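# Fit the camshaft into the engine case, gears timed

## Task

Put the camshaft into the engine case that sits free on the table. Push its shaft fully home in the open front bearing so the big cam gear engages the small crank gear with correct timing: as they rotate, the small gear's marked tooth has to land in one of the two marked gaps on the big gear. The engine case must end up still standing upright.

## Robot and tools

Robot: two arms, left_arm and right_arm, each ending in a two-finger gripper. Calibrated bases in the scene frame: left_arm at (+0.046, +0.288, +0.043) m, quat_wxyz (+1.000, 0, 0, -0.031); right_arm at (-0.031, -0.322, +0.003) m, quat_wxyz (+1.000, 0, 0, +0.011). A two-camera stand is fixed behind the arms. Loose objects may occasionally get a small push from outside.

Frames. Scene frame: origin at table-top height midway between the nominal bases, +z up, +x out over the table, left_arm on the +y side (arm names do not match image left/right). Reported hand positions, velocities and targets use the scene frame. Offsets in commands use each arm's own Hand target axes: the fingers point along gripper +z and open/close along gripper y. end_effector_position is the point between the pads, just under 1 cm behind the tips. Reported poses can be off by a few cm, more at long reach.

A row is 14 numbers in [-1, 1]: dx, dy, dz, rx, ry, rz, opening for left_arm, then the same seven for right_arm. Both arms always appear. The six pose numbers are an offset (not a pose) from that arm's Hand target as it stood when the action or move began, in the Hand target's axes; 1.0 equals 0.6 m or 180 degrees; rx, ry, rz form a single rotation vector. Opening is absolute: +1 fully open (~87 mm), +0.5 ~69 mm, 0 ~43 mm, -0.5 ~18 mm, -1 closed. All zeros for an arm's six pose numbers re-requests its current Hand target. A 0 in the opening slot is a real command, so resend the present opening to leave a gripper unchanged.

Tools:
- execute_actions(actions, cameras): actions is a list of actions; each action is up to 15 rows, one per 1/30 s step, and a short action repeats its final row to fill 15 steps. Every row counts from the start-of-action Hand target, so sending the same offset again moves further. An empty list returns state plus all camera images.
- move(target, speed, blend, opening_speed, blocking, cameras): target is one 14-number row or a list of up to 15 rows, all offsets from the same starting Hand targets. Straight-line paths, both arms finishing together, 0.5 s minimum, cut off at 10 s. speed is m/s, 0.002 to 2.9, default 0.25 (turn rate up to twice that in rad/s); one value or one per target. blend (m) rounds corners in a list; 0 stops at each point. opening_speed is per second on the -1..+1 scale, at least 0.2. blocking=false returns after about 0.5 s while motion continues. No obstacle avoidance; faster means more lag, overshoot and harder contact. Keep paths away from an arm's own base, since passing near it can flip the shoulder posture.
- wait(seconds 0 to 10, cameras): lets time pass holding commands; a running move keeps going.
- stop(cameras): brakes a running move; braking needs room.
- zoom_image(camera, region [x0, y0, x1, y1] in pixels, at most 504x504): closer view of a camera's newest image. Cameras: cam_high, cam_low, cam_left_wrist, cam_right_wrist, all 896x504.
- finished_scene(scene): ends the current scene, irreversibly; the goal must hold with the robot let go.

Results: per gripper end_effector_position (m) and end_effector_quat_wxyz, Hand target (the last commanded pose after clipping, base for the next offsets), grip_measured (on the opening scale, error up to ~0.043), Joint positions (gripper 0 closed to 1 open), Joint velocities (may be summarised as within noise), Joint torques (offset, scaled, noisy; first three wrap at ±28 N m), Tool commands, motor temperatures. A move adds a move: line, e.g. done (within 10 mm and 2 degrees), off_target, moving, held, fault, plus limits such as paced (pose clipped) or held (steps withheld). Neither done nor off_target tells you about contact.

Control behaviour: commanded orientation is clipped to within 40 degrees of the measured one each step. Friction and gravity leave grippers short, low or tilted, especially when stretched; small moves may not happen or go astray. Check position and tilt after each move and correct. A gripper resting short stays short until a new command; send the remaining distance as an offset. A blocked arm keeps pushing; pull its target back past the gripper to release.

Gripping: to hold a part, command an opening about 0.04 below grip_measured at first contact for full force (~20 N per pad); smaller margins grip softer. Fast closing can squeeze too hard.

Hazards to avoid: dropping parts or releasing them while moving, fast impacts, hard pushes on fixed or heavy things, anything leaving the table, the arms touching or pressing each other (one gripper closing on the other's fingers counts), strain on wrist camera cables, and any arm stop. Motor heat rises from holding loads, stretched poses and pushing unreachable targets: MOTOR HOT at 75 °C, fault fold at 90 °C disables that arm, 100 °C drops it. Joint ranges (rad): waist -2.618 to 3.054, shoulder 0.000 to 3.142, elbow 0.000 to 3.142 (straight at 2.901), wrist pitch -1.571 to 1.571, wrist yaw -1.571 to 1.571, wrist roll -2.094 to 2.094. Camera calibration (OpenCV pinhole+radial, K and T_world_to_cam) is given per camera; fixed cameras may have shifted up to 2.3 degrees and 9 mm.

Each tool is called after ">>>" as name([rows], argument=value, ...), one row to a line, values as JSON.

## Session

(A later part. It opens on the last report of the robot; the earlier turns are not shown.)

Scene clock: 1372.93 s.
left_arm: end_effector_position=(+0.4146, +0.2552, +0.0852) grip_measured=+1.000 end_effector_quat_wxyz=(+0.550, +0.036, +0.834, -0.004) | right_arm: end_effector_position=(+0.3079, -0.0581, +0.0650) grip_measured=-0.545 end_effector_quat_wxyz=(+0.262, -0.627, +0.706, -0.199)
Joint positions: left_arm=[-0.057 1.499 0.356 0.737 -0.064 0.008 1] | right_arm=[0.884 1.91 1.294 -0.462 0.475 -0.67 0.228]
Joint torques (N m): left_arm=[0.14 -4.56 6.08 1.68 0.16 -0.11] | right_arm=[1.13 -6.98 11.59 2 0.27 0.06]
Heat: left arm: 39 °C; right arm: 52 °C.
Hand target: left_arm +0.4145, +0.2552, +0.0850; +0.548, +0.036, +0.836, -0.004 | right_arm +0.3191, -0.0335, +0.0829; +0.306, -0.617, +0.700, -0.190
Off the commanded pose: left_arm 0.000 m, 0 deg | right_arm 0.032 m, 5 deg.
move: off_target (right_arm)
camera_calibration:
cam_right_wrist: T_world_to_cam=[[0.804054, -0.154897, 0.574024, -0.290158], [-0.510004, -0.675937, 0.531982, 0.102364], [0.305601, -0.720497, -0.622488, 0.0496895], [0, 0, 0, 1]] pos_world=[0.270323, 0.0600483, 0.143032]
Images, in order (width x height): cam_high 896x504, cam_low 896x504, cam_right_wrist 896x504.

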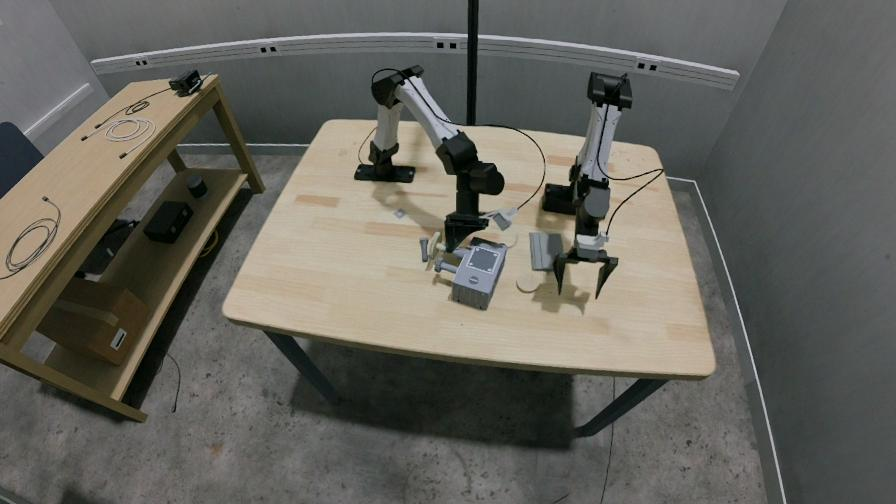

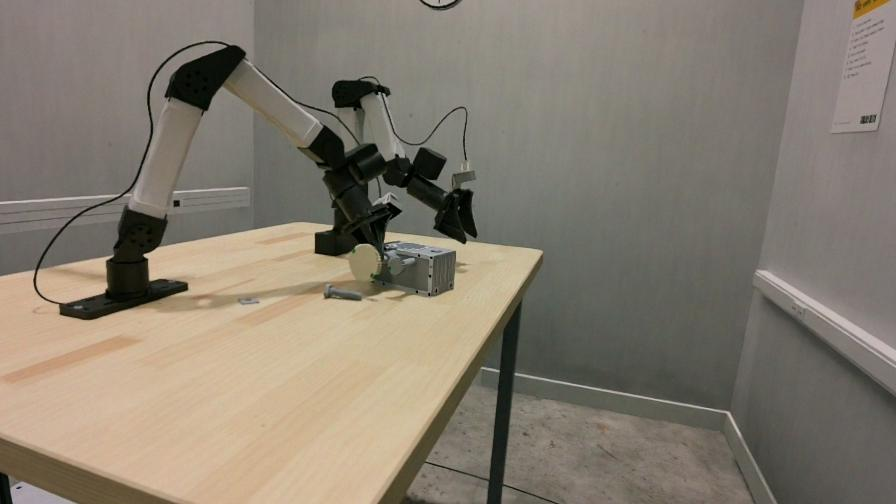

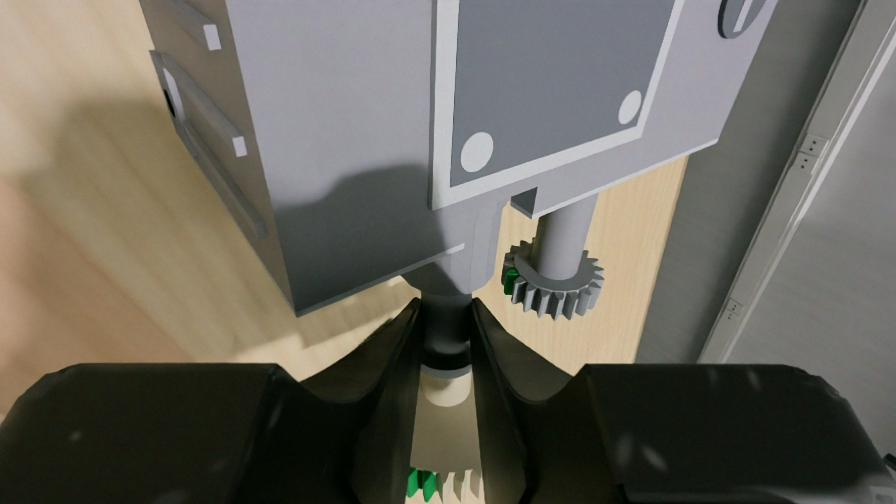

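>>> move([
  [0,0,0,0,0,0,1,0.022,0.0,-0.002,0,0,0,-0.68],
  [0,0,0,0,0,0,1,0.022,0.0,-0.002,0,0,0,-0.2],
], speed=0.03, opening_speed=0.4, cameras=["cam_right_wrist","cam_low","cam_high"])

>>> zoom_image(camera="cam_low", region=[342, 235, 402, 285])

>>> zoom_image(camera="cam_high", region=[410, 225, 480, 275])

Scene clock: 1416.67 s.
left_arm: end_effector_position=(+0.4146, +0.2552, +0.0852) grip_measured=+1.000 end_effector_quat_wxyz=(+0.550, +0.036, +0.834, -0.004) | right_arm: end_effector_position=(+0.3117, -0.0522, +0.0653) grip_measured=-0.200 end_effector_quat_wxyz=(+0.278, -0.626, +0.702, -0.195)
Joint positions: left_arm=[-0.057 1.499 0.356 0.737 -0.064 0.008 1] | right_arm=[0.885 1.91 1.284 -0.416 0.47 -0.681 0.4]
Joint torques (N m): left_arm=[0.12 -4.66 6.13 1.66 0.17 -0.1] | right_arm=[-0.43 -9.57 7.17 1.9 0.21 -0.01]
Motor temperatures (°C): left_arm=[22 32 33 39 22 22 22] | right_arm=[23 34 56 41 23 24 26]
Heat: left arm: 39 °C; right arm: 56 °C.
Hand target: left_arm +0.4145, +0.2552, +0.0850; +0.548, +0.036, +0.836, -0.004 | right_arm +0.3175, -0.0465, +0.0811; +0.306, -0.617, +0.700, -0.189
Off the commanded pose: left_arm 0.000 m, 0 deg | right_arm 0.018 m, 4 deg.
move: off_target (right_arm); target 2's new opening was sent with right_arm's hand 0.023 m and 5 deg from that target
camera_calibration:
cam_right_wrist: T_world_to_cam=[[0.794639, -0.159355, 0.585795, -0.290482], [-0.512028, -0.694336, 0.505692, 0.109463], [0.326154, -0.701785, -0.633341, 0.0483221], [0, 0, 0, 1]] pos_world=[0.271116, 0.0636265, 0.145412]
Images, in order (width x height): cam_high 896x504, cam_low 896x504, cam_right_wrist 896x504.

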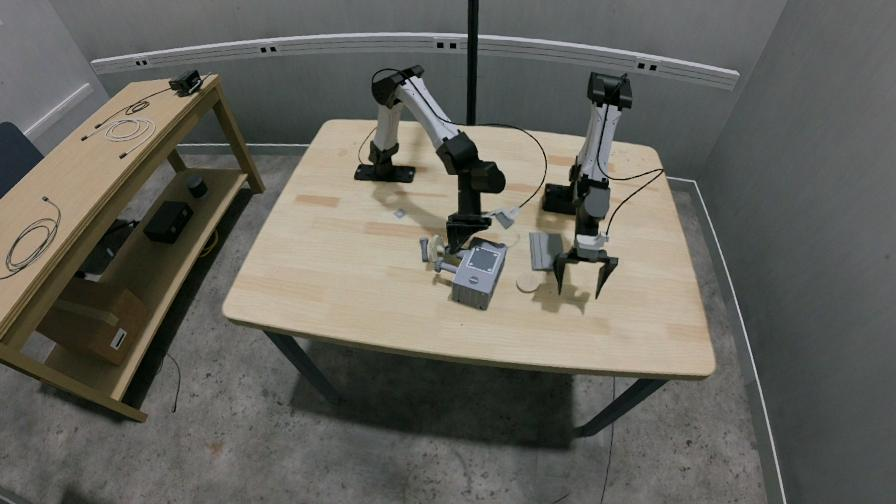

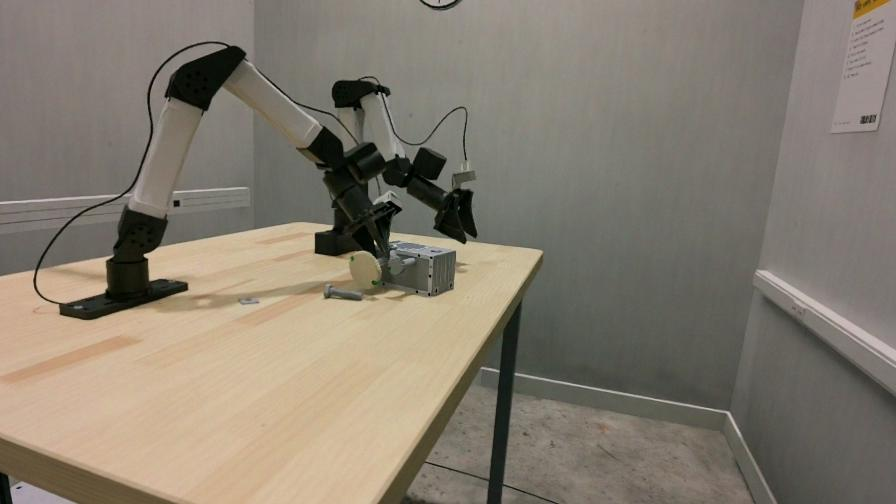

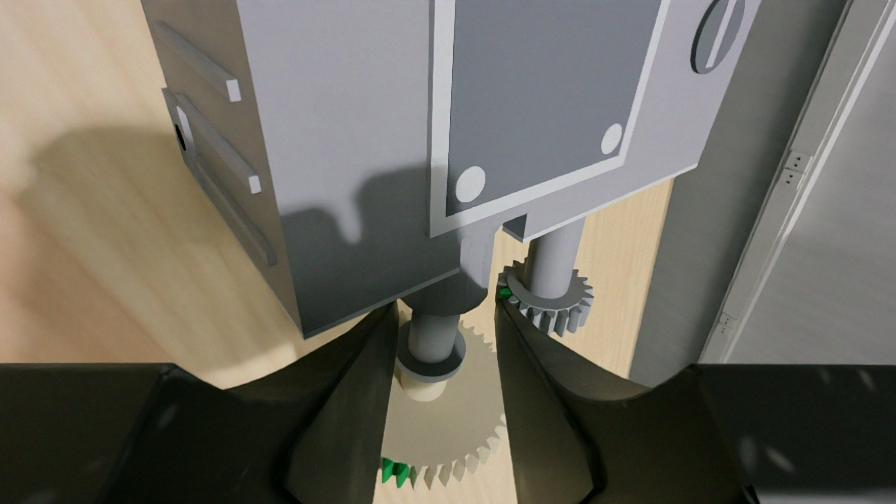

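Scaled by 8.400 from the camera's 896x504 image, which has a finer 1280x720 frame.

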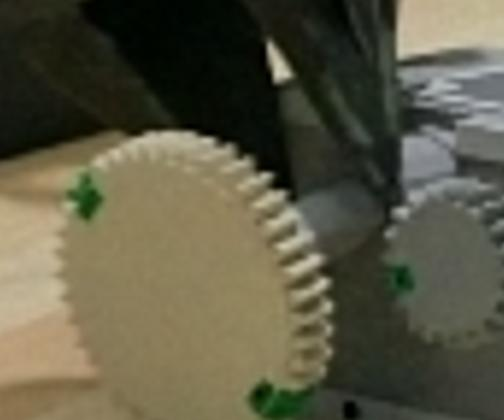

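Scaled by 7.200 from the camera's 896x504 image, which has a finer 1280x720 frame.

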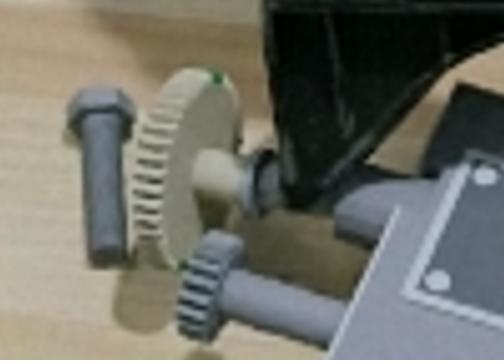

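>>> move(target=[0,0,0,0,0,0,1,0.0,0.0,-0.10,0,0,0,-0.2], speed=0.05, cameras=["cam_right_wrist","cam_low","cam_high"])

>>> zoom_image(camera="cam_low", region=[332, 225, 412, 295])

>>> zoom_image(camera="cam_high", region=[410, 225, 480, 275])

Scene clock: 1454.87 s.
left_arm: end_effector_position=(+0.4146, +0.2552, +0.0852) grip_measured=+1.000 end_effector_quat_wxyz=(+0.550, +0.036, +0.834, -0.004) | right_arm: end_effector_position=(+0.2782, -0.0538, +0.1107) grip_measured=-0.200 end_effector_quat_wxyz=(+0.289, -0.627, +0.698, -0.189)
Joint positions: left_arm=[-0.057 1.499 0.356 0.737 -0.064 0.008 1] | right_arm=[0.953 1.765 1.284 -0.564 0.494 -0.626 0.4]
Joint torques (N m): left_arm=[0.2 -4.55 6.16 1.69 0.14 -0.09] | right_arm=[0.27 -8.66 8.01 1.47 0.41 0.2]
Motor temperatures (°C): left_arm=[22 32 33 39 22 22 22] | right_arm=[23 37 50 40 23 24 25]
Heat: left arm: 39 °C; right arm: 50 °C.
Hand target: left_arm +0.4145, +0.2552, +0.0850; +0.548, +0.036, +0.836, -0.004 | right_arm +0.2778, -0.0533, +0.1256; +0.306, -0.617, +0.700, -0.190
Off the commanded pose: left_arm 0.000 m, 0 deg | right_arm 0.015 m, 2 deg.
move: off_target (right_arm)
camera_calibration:
cam_right_wrist: T_world_to_cam=[[0.790949, -0.160691, 0.590405, -0.290337], [-0.507099, -0.712118, 0.485529, 0.0681428], [0.342418, -0.683423, -0.644735, 0.0846276], [0, 0, 0, 1]] pos_world=[0.235219, 0.0597075, 0.192894]
Images, in order (width x height): cam_high 896x504, cam_low 896x504, cam_right_wrist 896x504.

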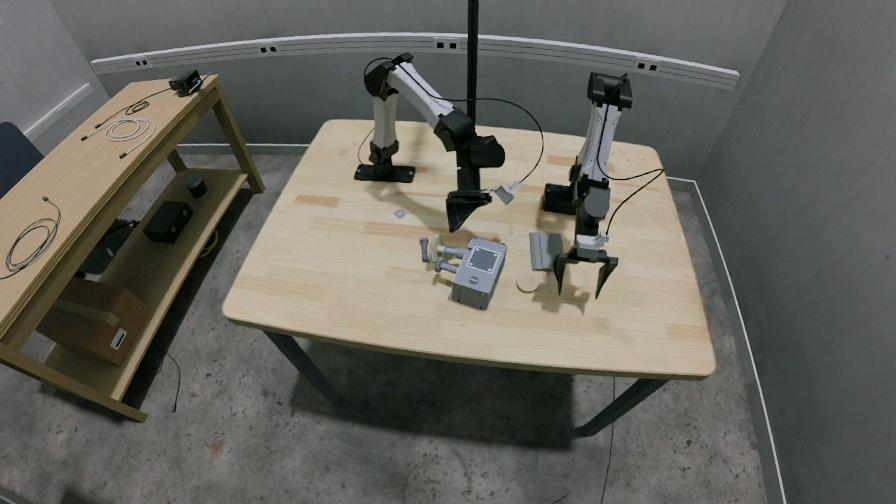

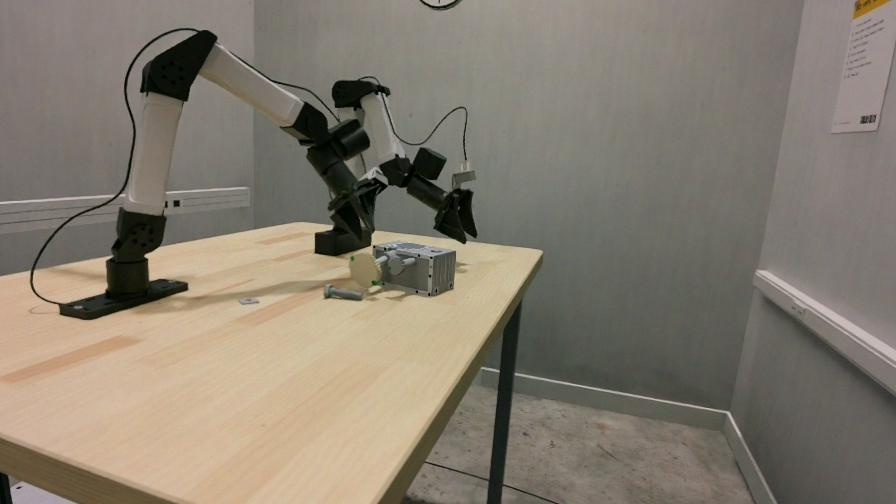

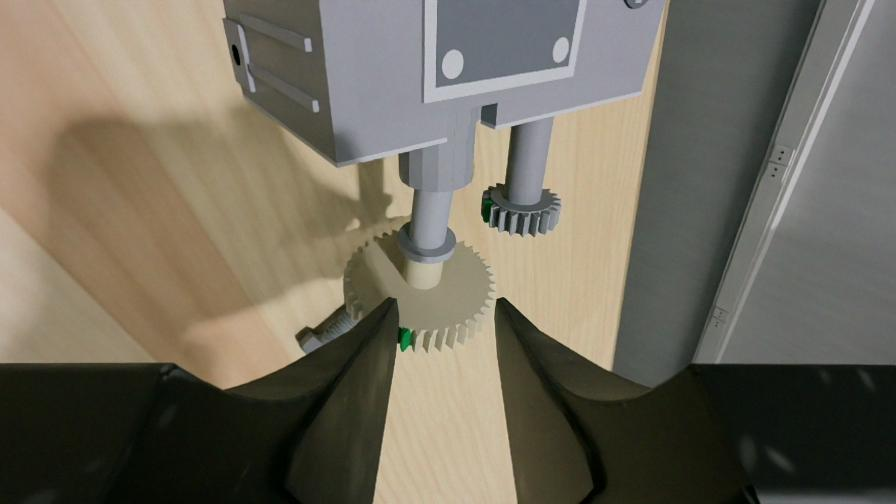

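Scaled by 6.300 from the camera's 896x504 image, which has a finer 1280x720 frame.

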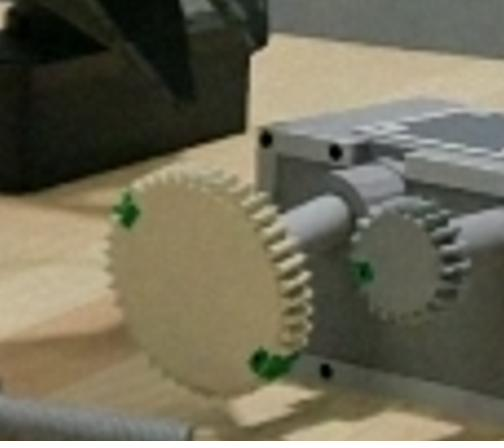

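Scaled by 7.200 from the camera's 896x504 image, which has a finer 1280x720 frame.

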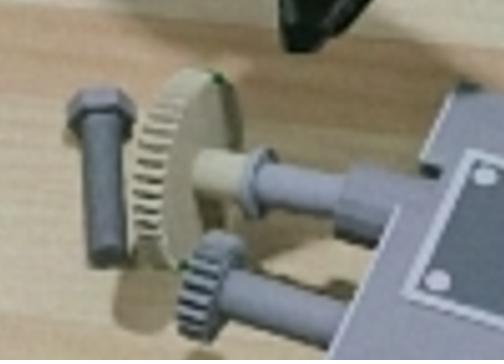

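>>> move(target=[0,0,0,0,0,0,1,0.0,0.010,0.075,0,0,0,-0.2], speed=0.06, cameras=["cam_right_wrist"])

Scene clock: 1501.97 s.
left_arm: end_effector_position=(+0.4146, +0.2552, +0.0852) grip_measured=+1.000 end_effector_quat_wxyz=(+0.550, +0.036, +0.834, -0.004) | right_arm: end_effector_position=(+0.2987, -0.0508, +0.0881) grip_measured=-0.200 end_effector_quat_wxyz=(+0.296, -0.620, +0.700, -0.195)
Joint positions: left_arm=[-0.057 1.499 0.356 0.737 -0.064 0.008 1] | right_arm=[0.918 1.836 1.267 -0.449 0.494 -0.653 0.4]
Joint torques (N m): left_arm=[0.16 -4.71 6.17 1.62 0.16 -0.1] | right_arm=[-0.7 -6.39 6.99 1.95 0.14 -0.02]
Heat: left arm: 39 °C; right arm: 49 °C.
Hand target: left_arm +0.4145, +0.2552, +0.0850; +0.548, +0.036, +0.836, -0.004 | right_arm +0.3031, -0.0471, +0.0884; +0.306, -0.617, +0.700, -0.189
Off the commanded pose: left_arm 0.000 m, 0 deg | right_arm 0.006 m, 1 deg.
move: done
camera_calibration:
cam_right_wrist: T_world_to_cam=[[0.77763, -0.174532, 0.604012, -0.29059], [-0.526016, -0.706825, 0.472975, 0.0986813], [0.344382, -0.685519, -0.641455, 0.0641414], [0, 0, 0, 1]] pos_world=[0.25579, 0.0630035, 0.16999]
Images, in order (width x height): cam_right_wrist 896x504.

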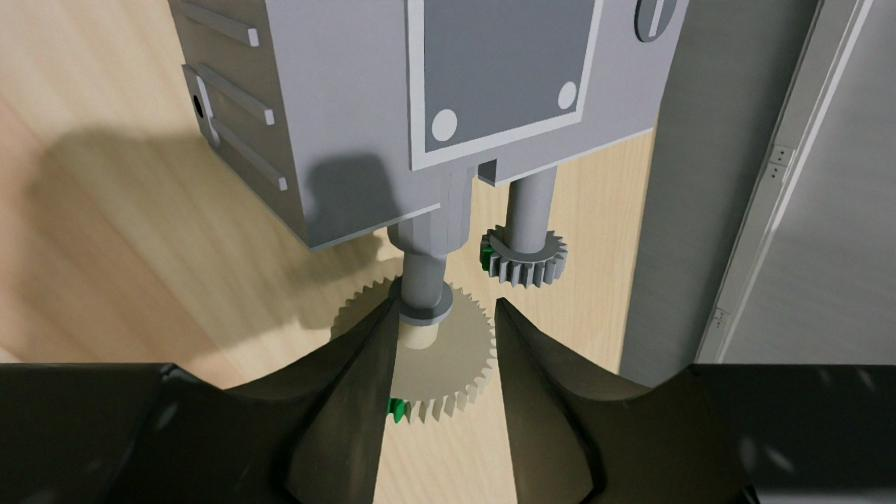

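>>> move(target=[0,0,0,0,0,0,1,0.015,0.014,0.058,0,0,0,-0.2], speed=0.05, cameras=["cam_right_wrist","cam_low","cam_high"])

>>> zoom_image(camera="cam_low", region=[332, 225, 412, 295])

>>> zoom_image(camera="cam_high", region=[410, 225, 480, 275])

Scene clock: 1516.53 s.
left_arm: end_effector_position=(+0.4146, +0.2552, +0.0852) grip_measured=+1.000 end_effector_quat_wxyz=(+0.550, +0.036, +0.834, -0.004) | right_arm: end_effector_position=(+0.3153, -0.0546, +0.0556) grip_measured=-0.200 end_effector_quat_wxyz=(+0.295, -0.619, +0.701, -0.197)
Joint positions: left_arm=[-0.057 1.499 0.356 0.737 -0.064 0.008 1] | right_arm=[0.877 1.907 1.218 -0.311 0.476 -0.691 0.4]
Joint torques (N m): left_arm=[0.17 -4.6 6.28 1.63 0.16 -0.06] | right_arm=[-0.7 -6.71 6.76 1.97 0.09 -0.01]
Heat: left arm: 39 °C; right arm: 48 °C.
Hand target: left_arm +0.4145, +0.2552, +0.0850; +0.548, +0.036, +0.836, -0.004 | right_arm +0.3195, -0.0507, +0.0556; +0.307, -0.617, +0.700, -0.190
Off the commanded pose: left_arm 0.000 m, 0 deg | right_arm 0.006 m, 2 deg.
move: done
camera_calibration:
cam_right_wrist: T_world_to_cam=[[0.775901, -0.175409, 0.605979, -0.284154], [-0.528982, -0.704291, 0.473447, 0.121126], [0.343738, -0.6879, -0.639248, 0.0348025], [0, 0, 0, 1]] pos_world=[0.272586, 0.0594055, 0.137092]
Images, in order (width x height): cam_high 896x504, cam_low 896x504, cam_right_wrist 896x504.

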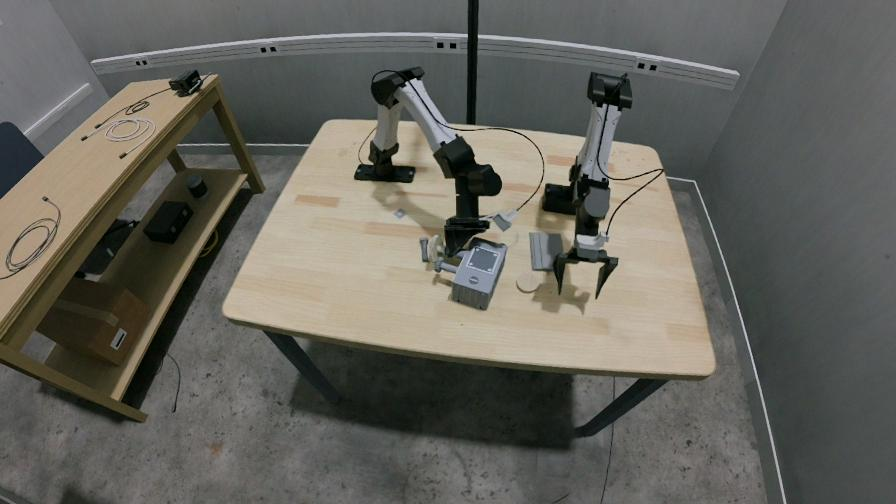

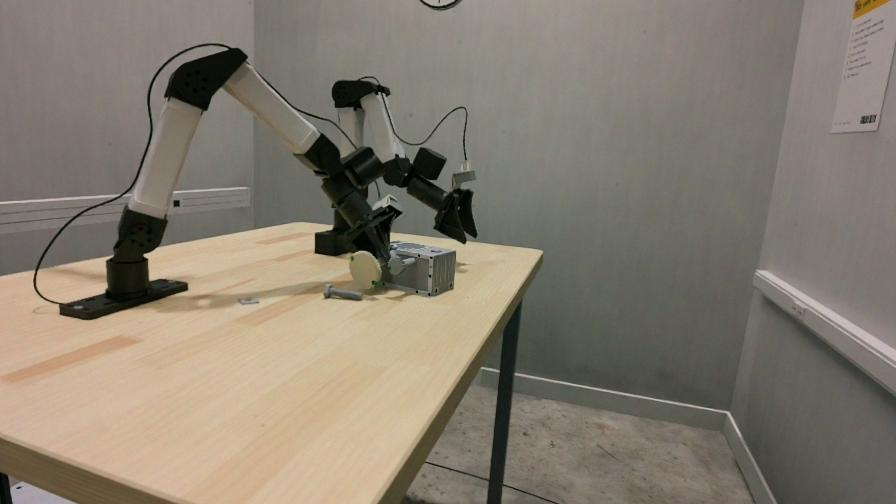

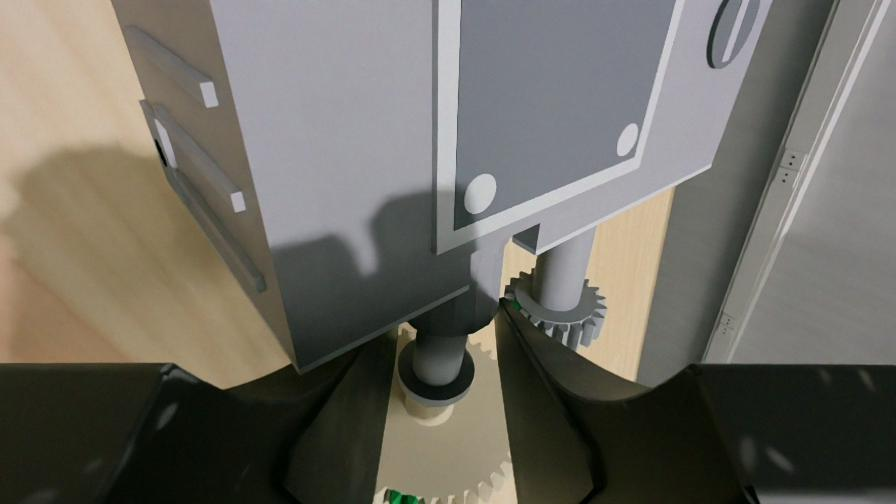

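Scaled by 6.300 from the camera's 896x504 image, which has a finer 1280x720 frame.

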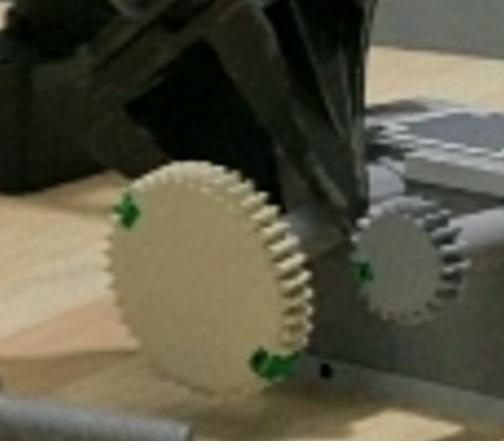

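Scaled by 7.200 from the camera's 896x504 image, which has a finer 1280x720 frame.

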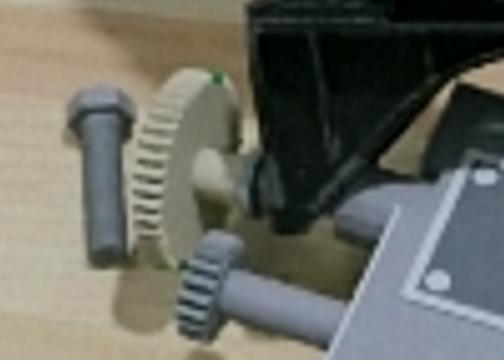

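>>> move(target=[0,0,0,0,0,0,1,0.017,0.006,-0.002,0,0,0,-0.25], speed=0.05, cameras=["cam_right_wrist"])

Scene clock: 1525.40 s.
left_arm: end_effector_position=(+0.4146, +0.2552, +0.0852) grip_measured=+1.000 end_effector_quat_wxyz=(+0.550, +0.036, +0.834, -0.004) | right_arm: end_effector_position=(+0.3123, -0.0640, +0.0430) grip_measured=-0.250 end_effector_quat_wxyz=(+0.288, -0.622, +0.700, -0.200)
Joint positions: left_arm=[-0.057 1.499 0.356 0.737 -0.064 0.008 1] | right_arm=[0.869 1.907 1.167 -0.273 0.474 -0.701 0.375]
Joint torques (N m): left_arm=[0.08 -4.48 6.28 1.67 0.13 -0.09] | right_arm=[-0.65 -8.87 6.3 1.86 0.06 0.02]
Heat: left arm: 39 °C; right arm: 47 °C.
Hand target: left_arm +0.4145, +0.2552, +0.0850; +0.548, +0.036, +0.836, -0.004 | right_arm +0.3155, -0.0602, +0.0521; +0.307, -0.617, +0.700, -0.190
Off the commanded pose: left_arm 0.000 m, 0 deg | right_arm 0.010 m, 3 deg.
move: off_target (right_arm)
camera_calibration:
cam_right_wrist: T_world_to_cam=[[0.781079, -0.165927, 0.601984, -0.276713], [-0.524809, -0.696835, 0.488873, 0.117431], [0.338366, -0.697774, -0.631363, 0.0220757], [0, 0, 0, 1]] pos_world=[0.270293, 0.0513195, 0.123106]
Images, in order (width x height): cam_right_wrist 896x504.

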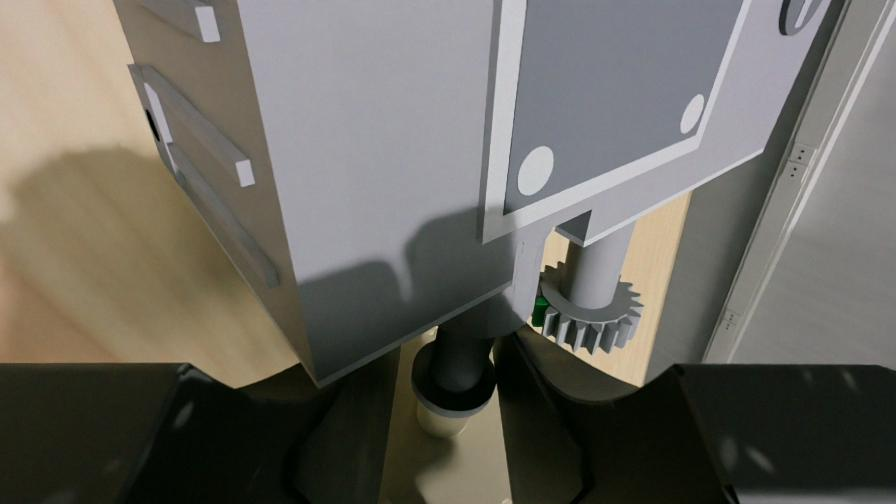

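>>> move(target=[0,0,0,0,0,0,1,-0.0043,-0.014,-0.016,0,0,0,-0.25], speed=0.05, cameras=["cam_right_wrist"])

Scene clock: 1536.73 s.
left_arm: end_effector_position=(+0.4146, +0.2552, +0.0852) grip_measured=+1.000 end_effector_quat_wxyz=(+0.550, +0.036, +0.834, -0.004) | right_arm: end_effector_position=(+0.3103, -0.0659, +0.0464) grip_measured=-0.250 end_effector_quat_wxyz=(+0.285, -0.624, +0.700, -0.199)
Joint positions: left_arm=[-0.057 1.499 0.356 0.737 -0.064 0.008 1] | right_arm=[0.869 1.893 1.167 -0.292 0.471 -0.701 0.375]
Joint torques (N m): left_arm=[0.25 -4.42 6.15 1.62 0.12 -0.12] | right_arm=[-0.66 -9.52 8.8 1.53 0.09 0.01]
Heat: left arm: 39 °C; right arm: 47 °C.
Hand target: left_arm +0.4145, +0.2552, +0.0850; +0.548, +0.036, +0.836, -0.004 | right_arm +0.3155, -0.0601, +0.0650; +0.306, -0.617, +0.700, -0.190
Off the commanded pose: left_arm 0.000 m, 0 deg | right_arm 0.020 m, 3 deg.
move: off_target (right_arm)
camera_calibration:
cam_right_wrist: T_world_to_cam=[[0.784581, -0.16263, 0.598318, -0.278222], [-0.52099, -0.696106, 0.493969, 0.111986], [0.336159, -0.699277, -0.63088, 0.0241899], [0, 0, 0, 1]] pos_world=[0.2685, 0.0496225, 0.126409]
Images, in order (width x height): cam_right_wrist 896x504.

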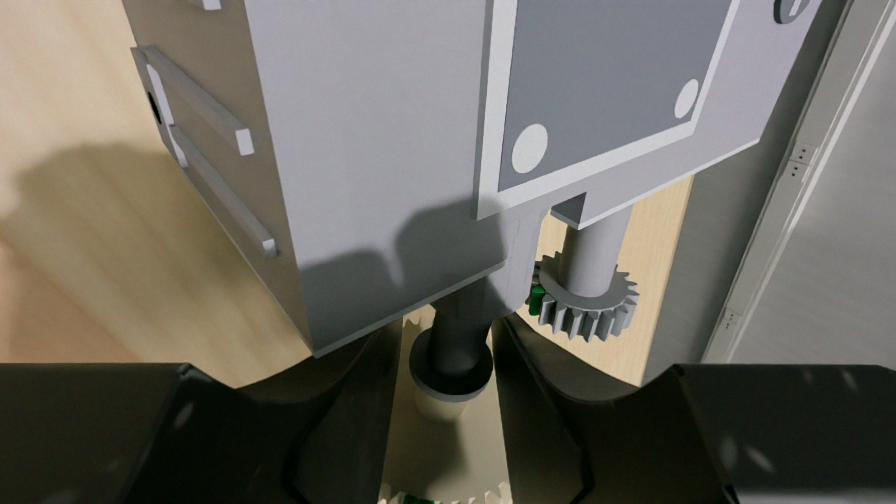

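>>> move(target=[0,0,0,0,0,0,1,-0.003,-0.0095,-0.011,0,0,0,-0.25], speed=0.05, cameras=["cam_right_wrist"])

Scene clock: 1544.13 s.
left_arm: end_effector_position=(+0.4146, +0.2552, +0.0852) grip_measured=+1.000 end_effector_quat_wxyz=(+0.550, +0.036, +0.834, -0.004) | right_arm: end_effector_position=(+0.3082, -0.0685, +0.0518) grip_measured=-0.250 end_effector_quat_wxyz=(+0.280, -0.626, +0.700, -0.200)
Joint positions: left_arm=[-0.057 1.499 0.356 0.737 -0.064 0.008 1] | right_arm=[0.869 1.878 1.174 -0.326 0.471 -0.701 0.375]
Joint torques (N m): left_arm=[0.16 -4.57 6.13 1.64 0.17 -0.06] | right_arm=[-0.65 -9.44 9.99 1.5 0.09 0.01]
Heat: left arm: 39 °C; right arm: 47 °C.
Hand target: left_arm +0.4145, +0.2552, +0.0850; +0.548, +0.036, +0.836, -0.004 | right_arm +0.3155, -0.0601, +0.0741; +0.307, -0.617, +0.700, -0.190
Off the commanded pose: left_arm 0.000 m, 0 deg | right_arm 0.025 m, 3 deg.
move: off_target (right_arm)
camera_calibration:
cam_right_wrist: T_world_to_cam=[[0.788704, -0.157494, 0.594257, -0.280925], [-0.517521, -0.691853, 0.503499, 0.105066], [0.331841, -0.704652, -0.627174, 0.027225], [0, 0, 0, 1]] pos_world=[0.266906, 0.0476303, 0.131116]
Images, in order (width x height): cam_right_wrist 896x504.

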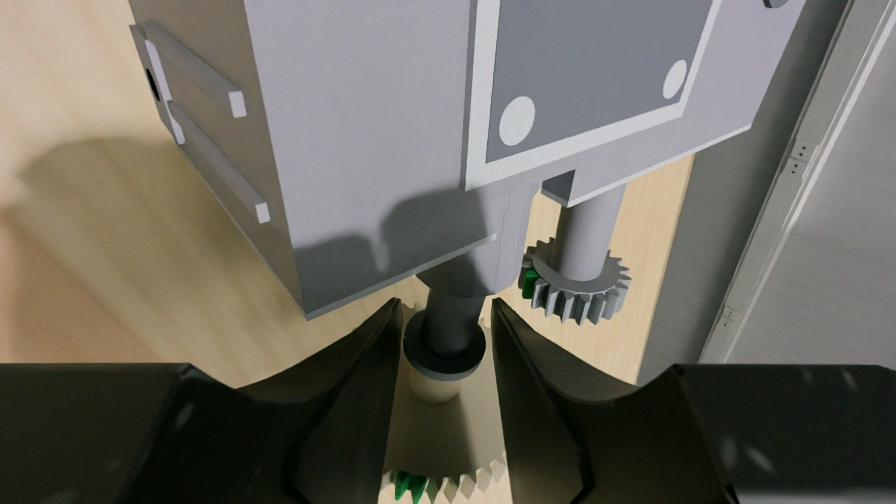

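>>> move(target=[0,0,0,0,0,0,1,0,0,0,0,0,0,-0.68], opening_speed=0.4, cameras=["cam_right_wrist","cam_low","cam_high"])

>>> zoom_image(camera="cam_low", region=[332, 225, 412, 295])

>>> zoom_image(camera="cam_high", region=[410, 225, 480, 275])

Scene clock: 1557.57 s.
left_arm: end_effector_position=(+0.4146, +0.2552, +0.0852) grip_measured=+1.000 end_effector_quat_wxyz=(+0.550, +0.036, +0.834, -0.004) | right_arm: end_effector_position=(+0.3079, -0.0687, +0.0516) grip_measured=-0.344 end_effector_quat_wxyz=(+0.279, -0.626, +0.700, -0.199)
Joint positions: left_arm=[-0.057 1.499 0.356 0.737 -0.064 0.008 1] | right_arm=[0.869 1.878 1.174 -0.328 0.471 -0.701 0.328]
Joint torques (N m): left_arm=[0.23 -4.44 6.17 1.65 0.13 -0.09] | right_arm=[-0.65 -9.46 9.99 1.51 0.1 0.01]
Heat: left arm: 39 °C; right arm: 48 °C.
Hand target: left_arm +0.4145, +0.2552, +0.0850; +0.548, +0.036, +0.836, -0.004 | right_arm +0.3155, -0.0601, +0.0741; +0.307, -0.617, +0.700, -0.190
Off the commanded pose: left_arm 0.000 m, 0 deg | right_arm 0.025 m, 3 deg.
move: off_target (right_arm)
camera_calibration:
cam_right_wrist: T_world_to_cam=[[0.789629, -0.156717, 0.593233, -0.280756], [-0.516525, -0.69164, 0.504812, 0.104598], [0.331191, -0.705034, -0.627088, 0.0272134], [0, 0, 0, 1]] pos_world=[0.266708, 0.0475311, 0.130817]
Images, in order (width x height): cam_high 896x504, cam_low 896x504, cam_right_wrist 896x504.

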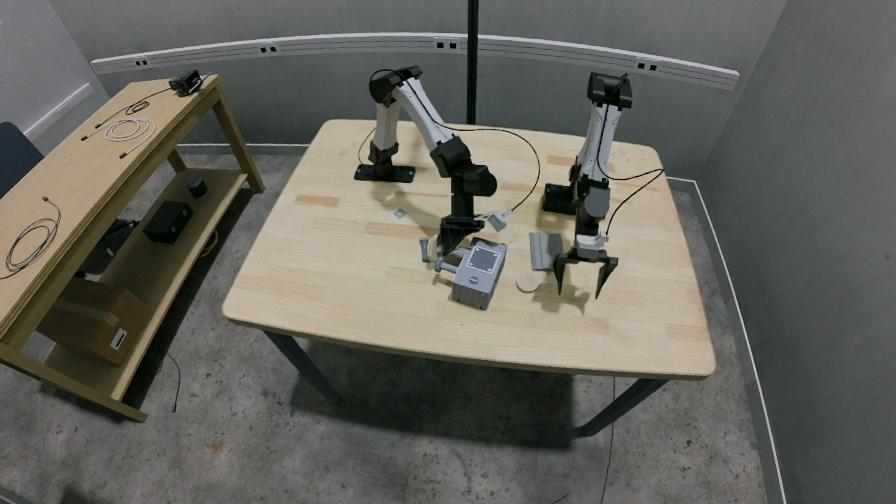

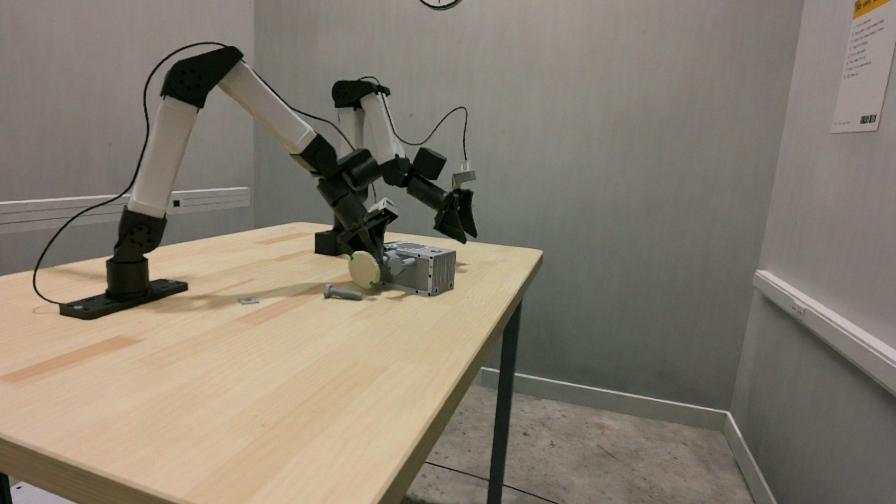

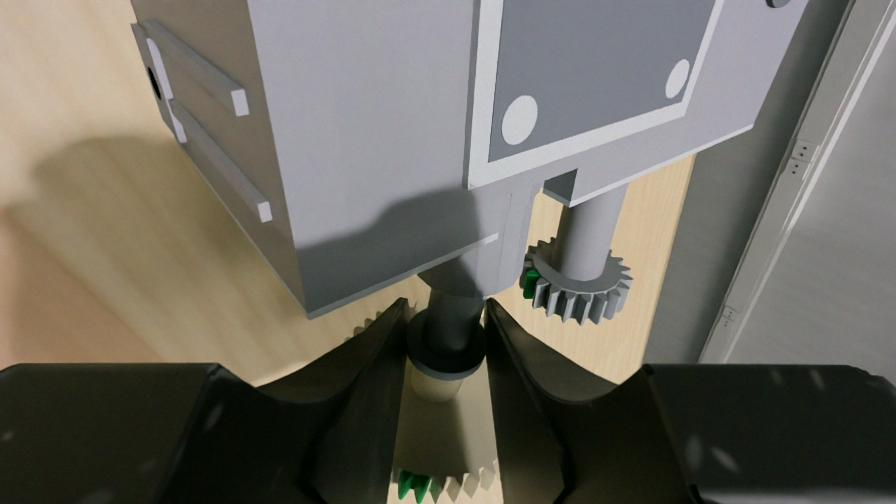

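Scaled by 6.300 from the camera's 896x504 image, which has a finer 1280x720 frame.

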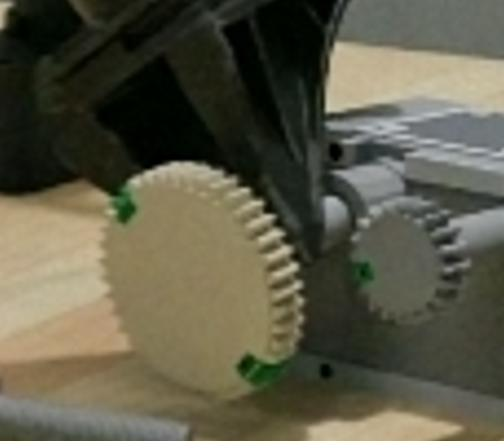

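Scaled by 7.200 from the camera's 896x504 image, which has a finer 1280x720 frame.

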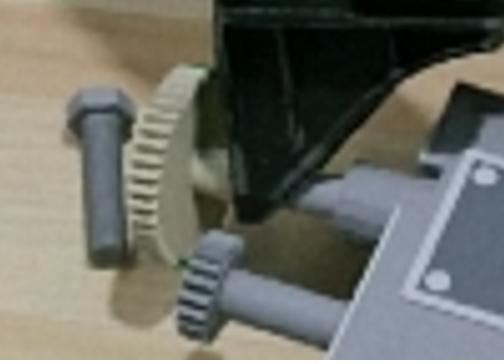

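>>> move(target=[0,0,0,0,0,0,1,-0.0026,-0.0086,-0.0099,-0.009,0.0425,-0.0346,-0.5], speed=0.04, cameras=["cam_right_wrist","cam_low","cam_high"])

>>> zoom_image(camera="cam_low", region=[332, 225, 412, 295])

>>> zoom_image(camera="cam_high", region=[410, 225, 480, 275])

Scene clock: 1578.93 s.
left_arm: end_effector_position=(+0.4146, +0.2552, +0.0852) grip_measured=+1.000 end_effector_quat_wxyz=(+0.550, +0.036, +0.834, -0.004) | right_arm: end_effector_position=(+0.3043, -0.0699, +0.0645) grip_measured=-0.344 end_effector_quat_wxyz=(-0.214, +0.653, -0.692, +0.224)
Joint positions: left_arm=[-0.057 1.499 0.356 0.737 -0.064 0.008 1] | right_arm=[0.886 1.939 1.343 -0.579 0.502 -0.709 0.328]
Joint torques (N m): left_arm=[0.25 -4.56 6.12 1.62 0.16 -0.1] | right_arm=[0.29 -7.27 10.99 1.43 0.63 -0.06]
Motor temperatures (°C): left_arm=[22 32 33 39 22 22 22] | right_arm=[23 42 49 38 23 24 25]
Heat: left arm: 39 °C; right arm: 49 °C.
Hand target: left_arm +0.4145, +0.2552, +0.0850; +0.548, +0.036, +0.836, -0.004 | right_arm +0.3155, -0.0601, +0.0821; -0.240, +0.644, -0.687, +0.237
Off the commanded pose: left_arm 0.000 m, 0 deg | right_arm 0.023 m, 4 deg.
move: off_target (right_arm)
camera_calibration:
cam_right_wrist: T_world_to_cam=[[0.82909, -0.072262, 0.554426, -0.289381], [-0.472848, -0.619792, 0.626317, 0.079257], [0.29837, -0.781432, -0.548032, 0.0352564], [0, 0, 0, 1]] pos_world=[0.26688, 0.0557621, 0.130122]
Images, in order (width x height): cam_high 896x504, cam_low 896x504, cam_right_wrist 896x504.

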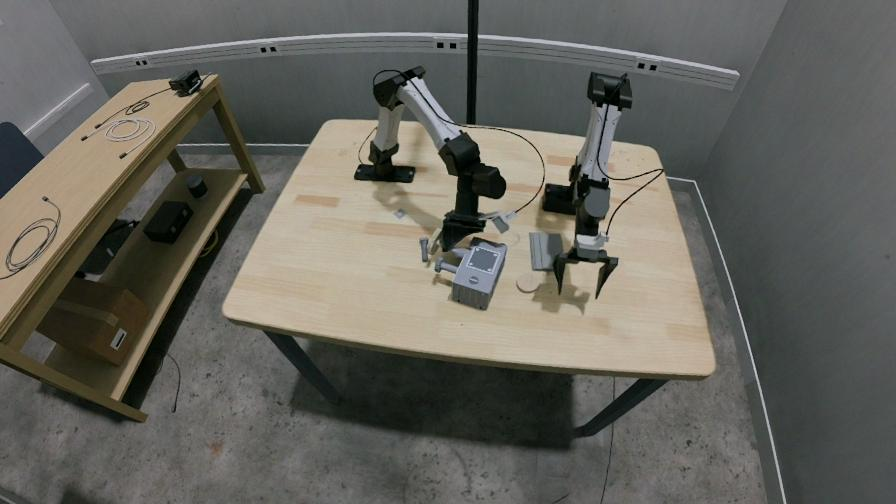

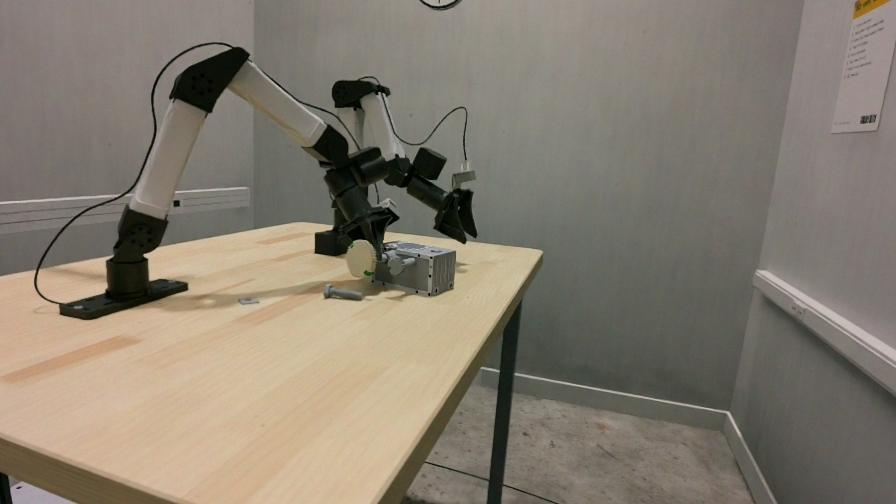

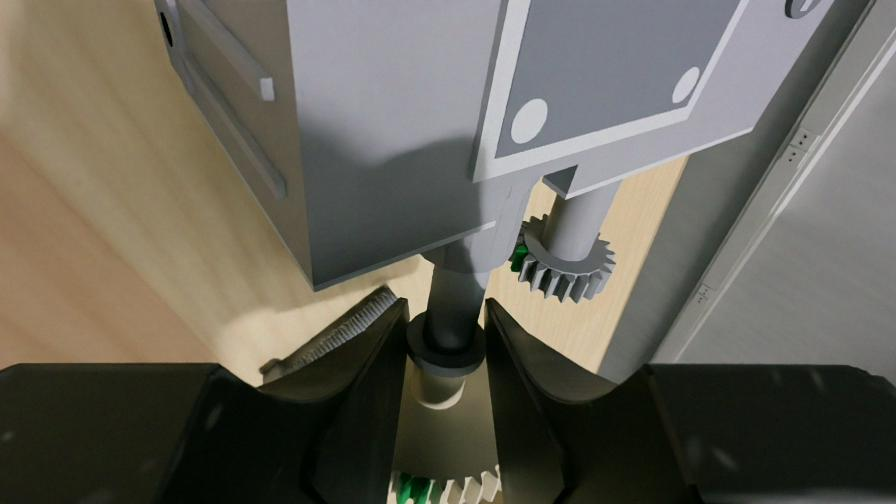

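Scaled by 6.300 from the camera's 896x504 image, which has a finer 1280x720 frame.

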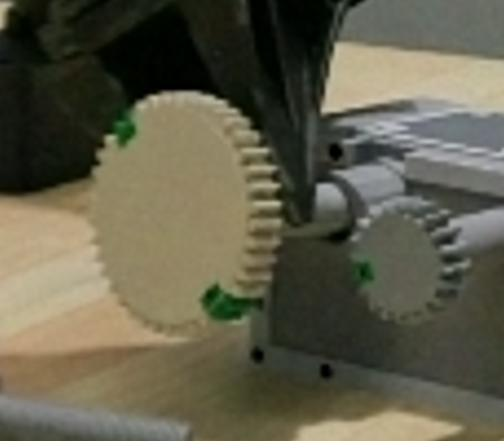

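Scaled by 7.200 from the camera's 896x504 image, which has a finer 1280x720 frame.

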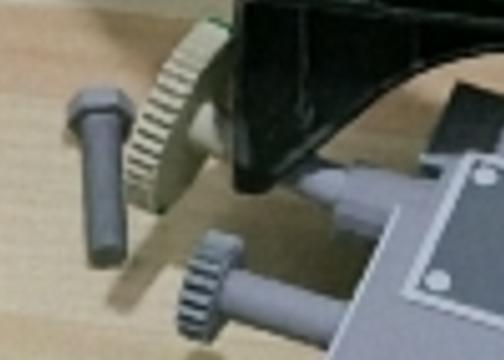

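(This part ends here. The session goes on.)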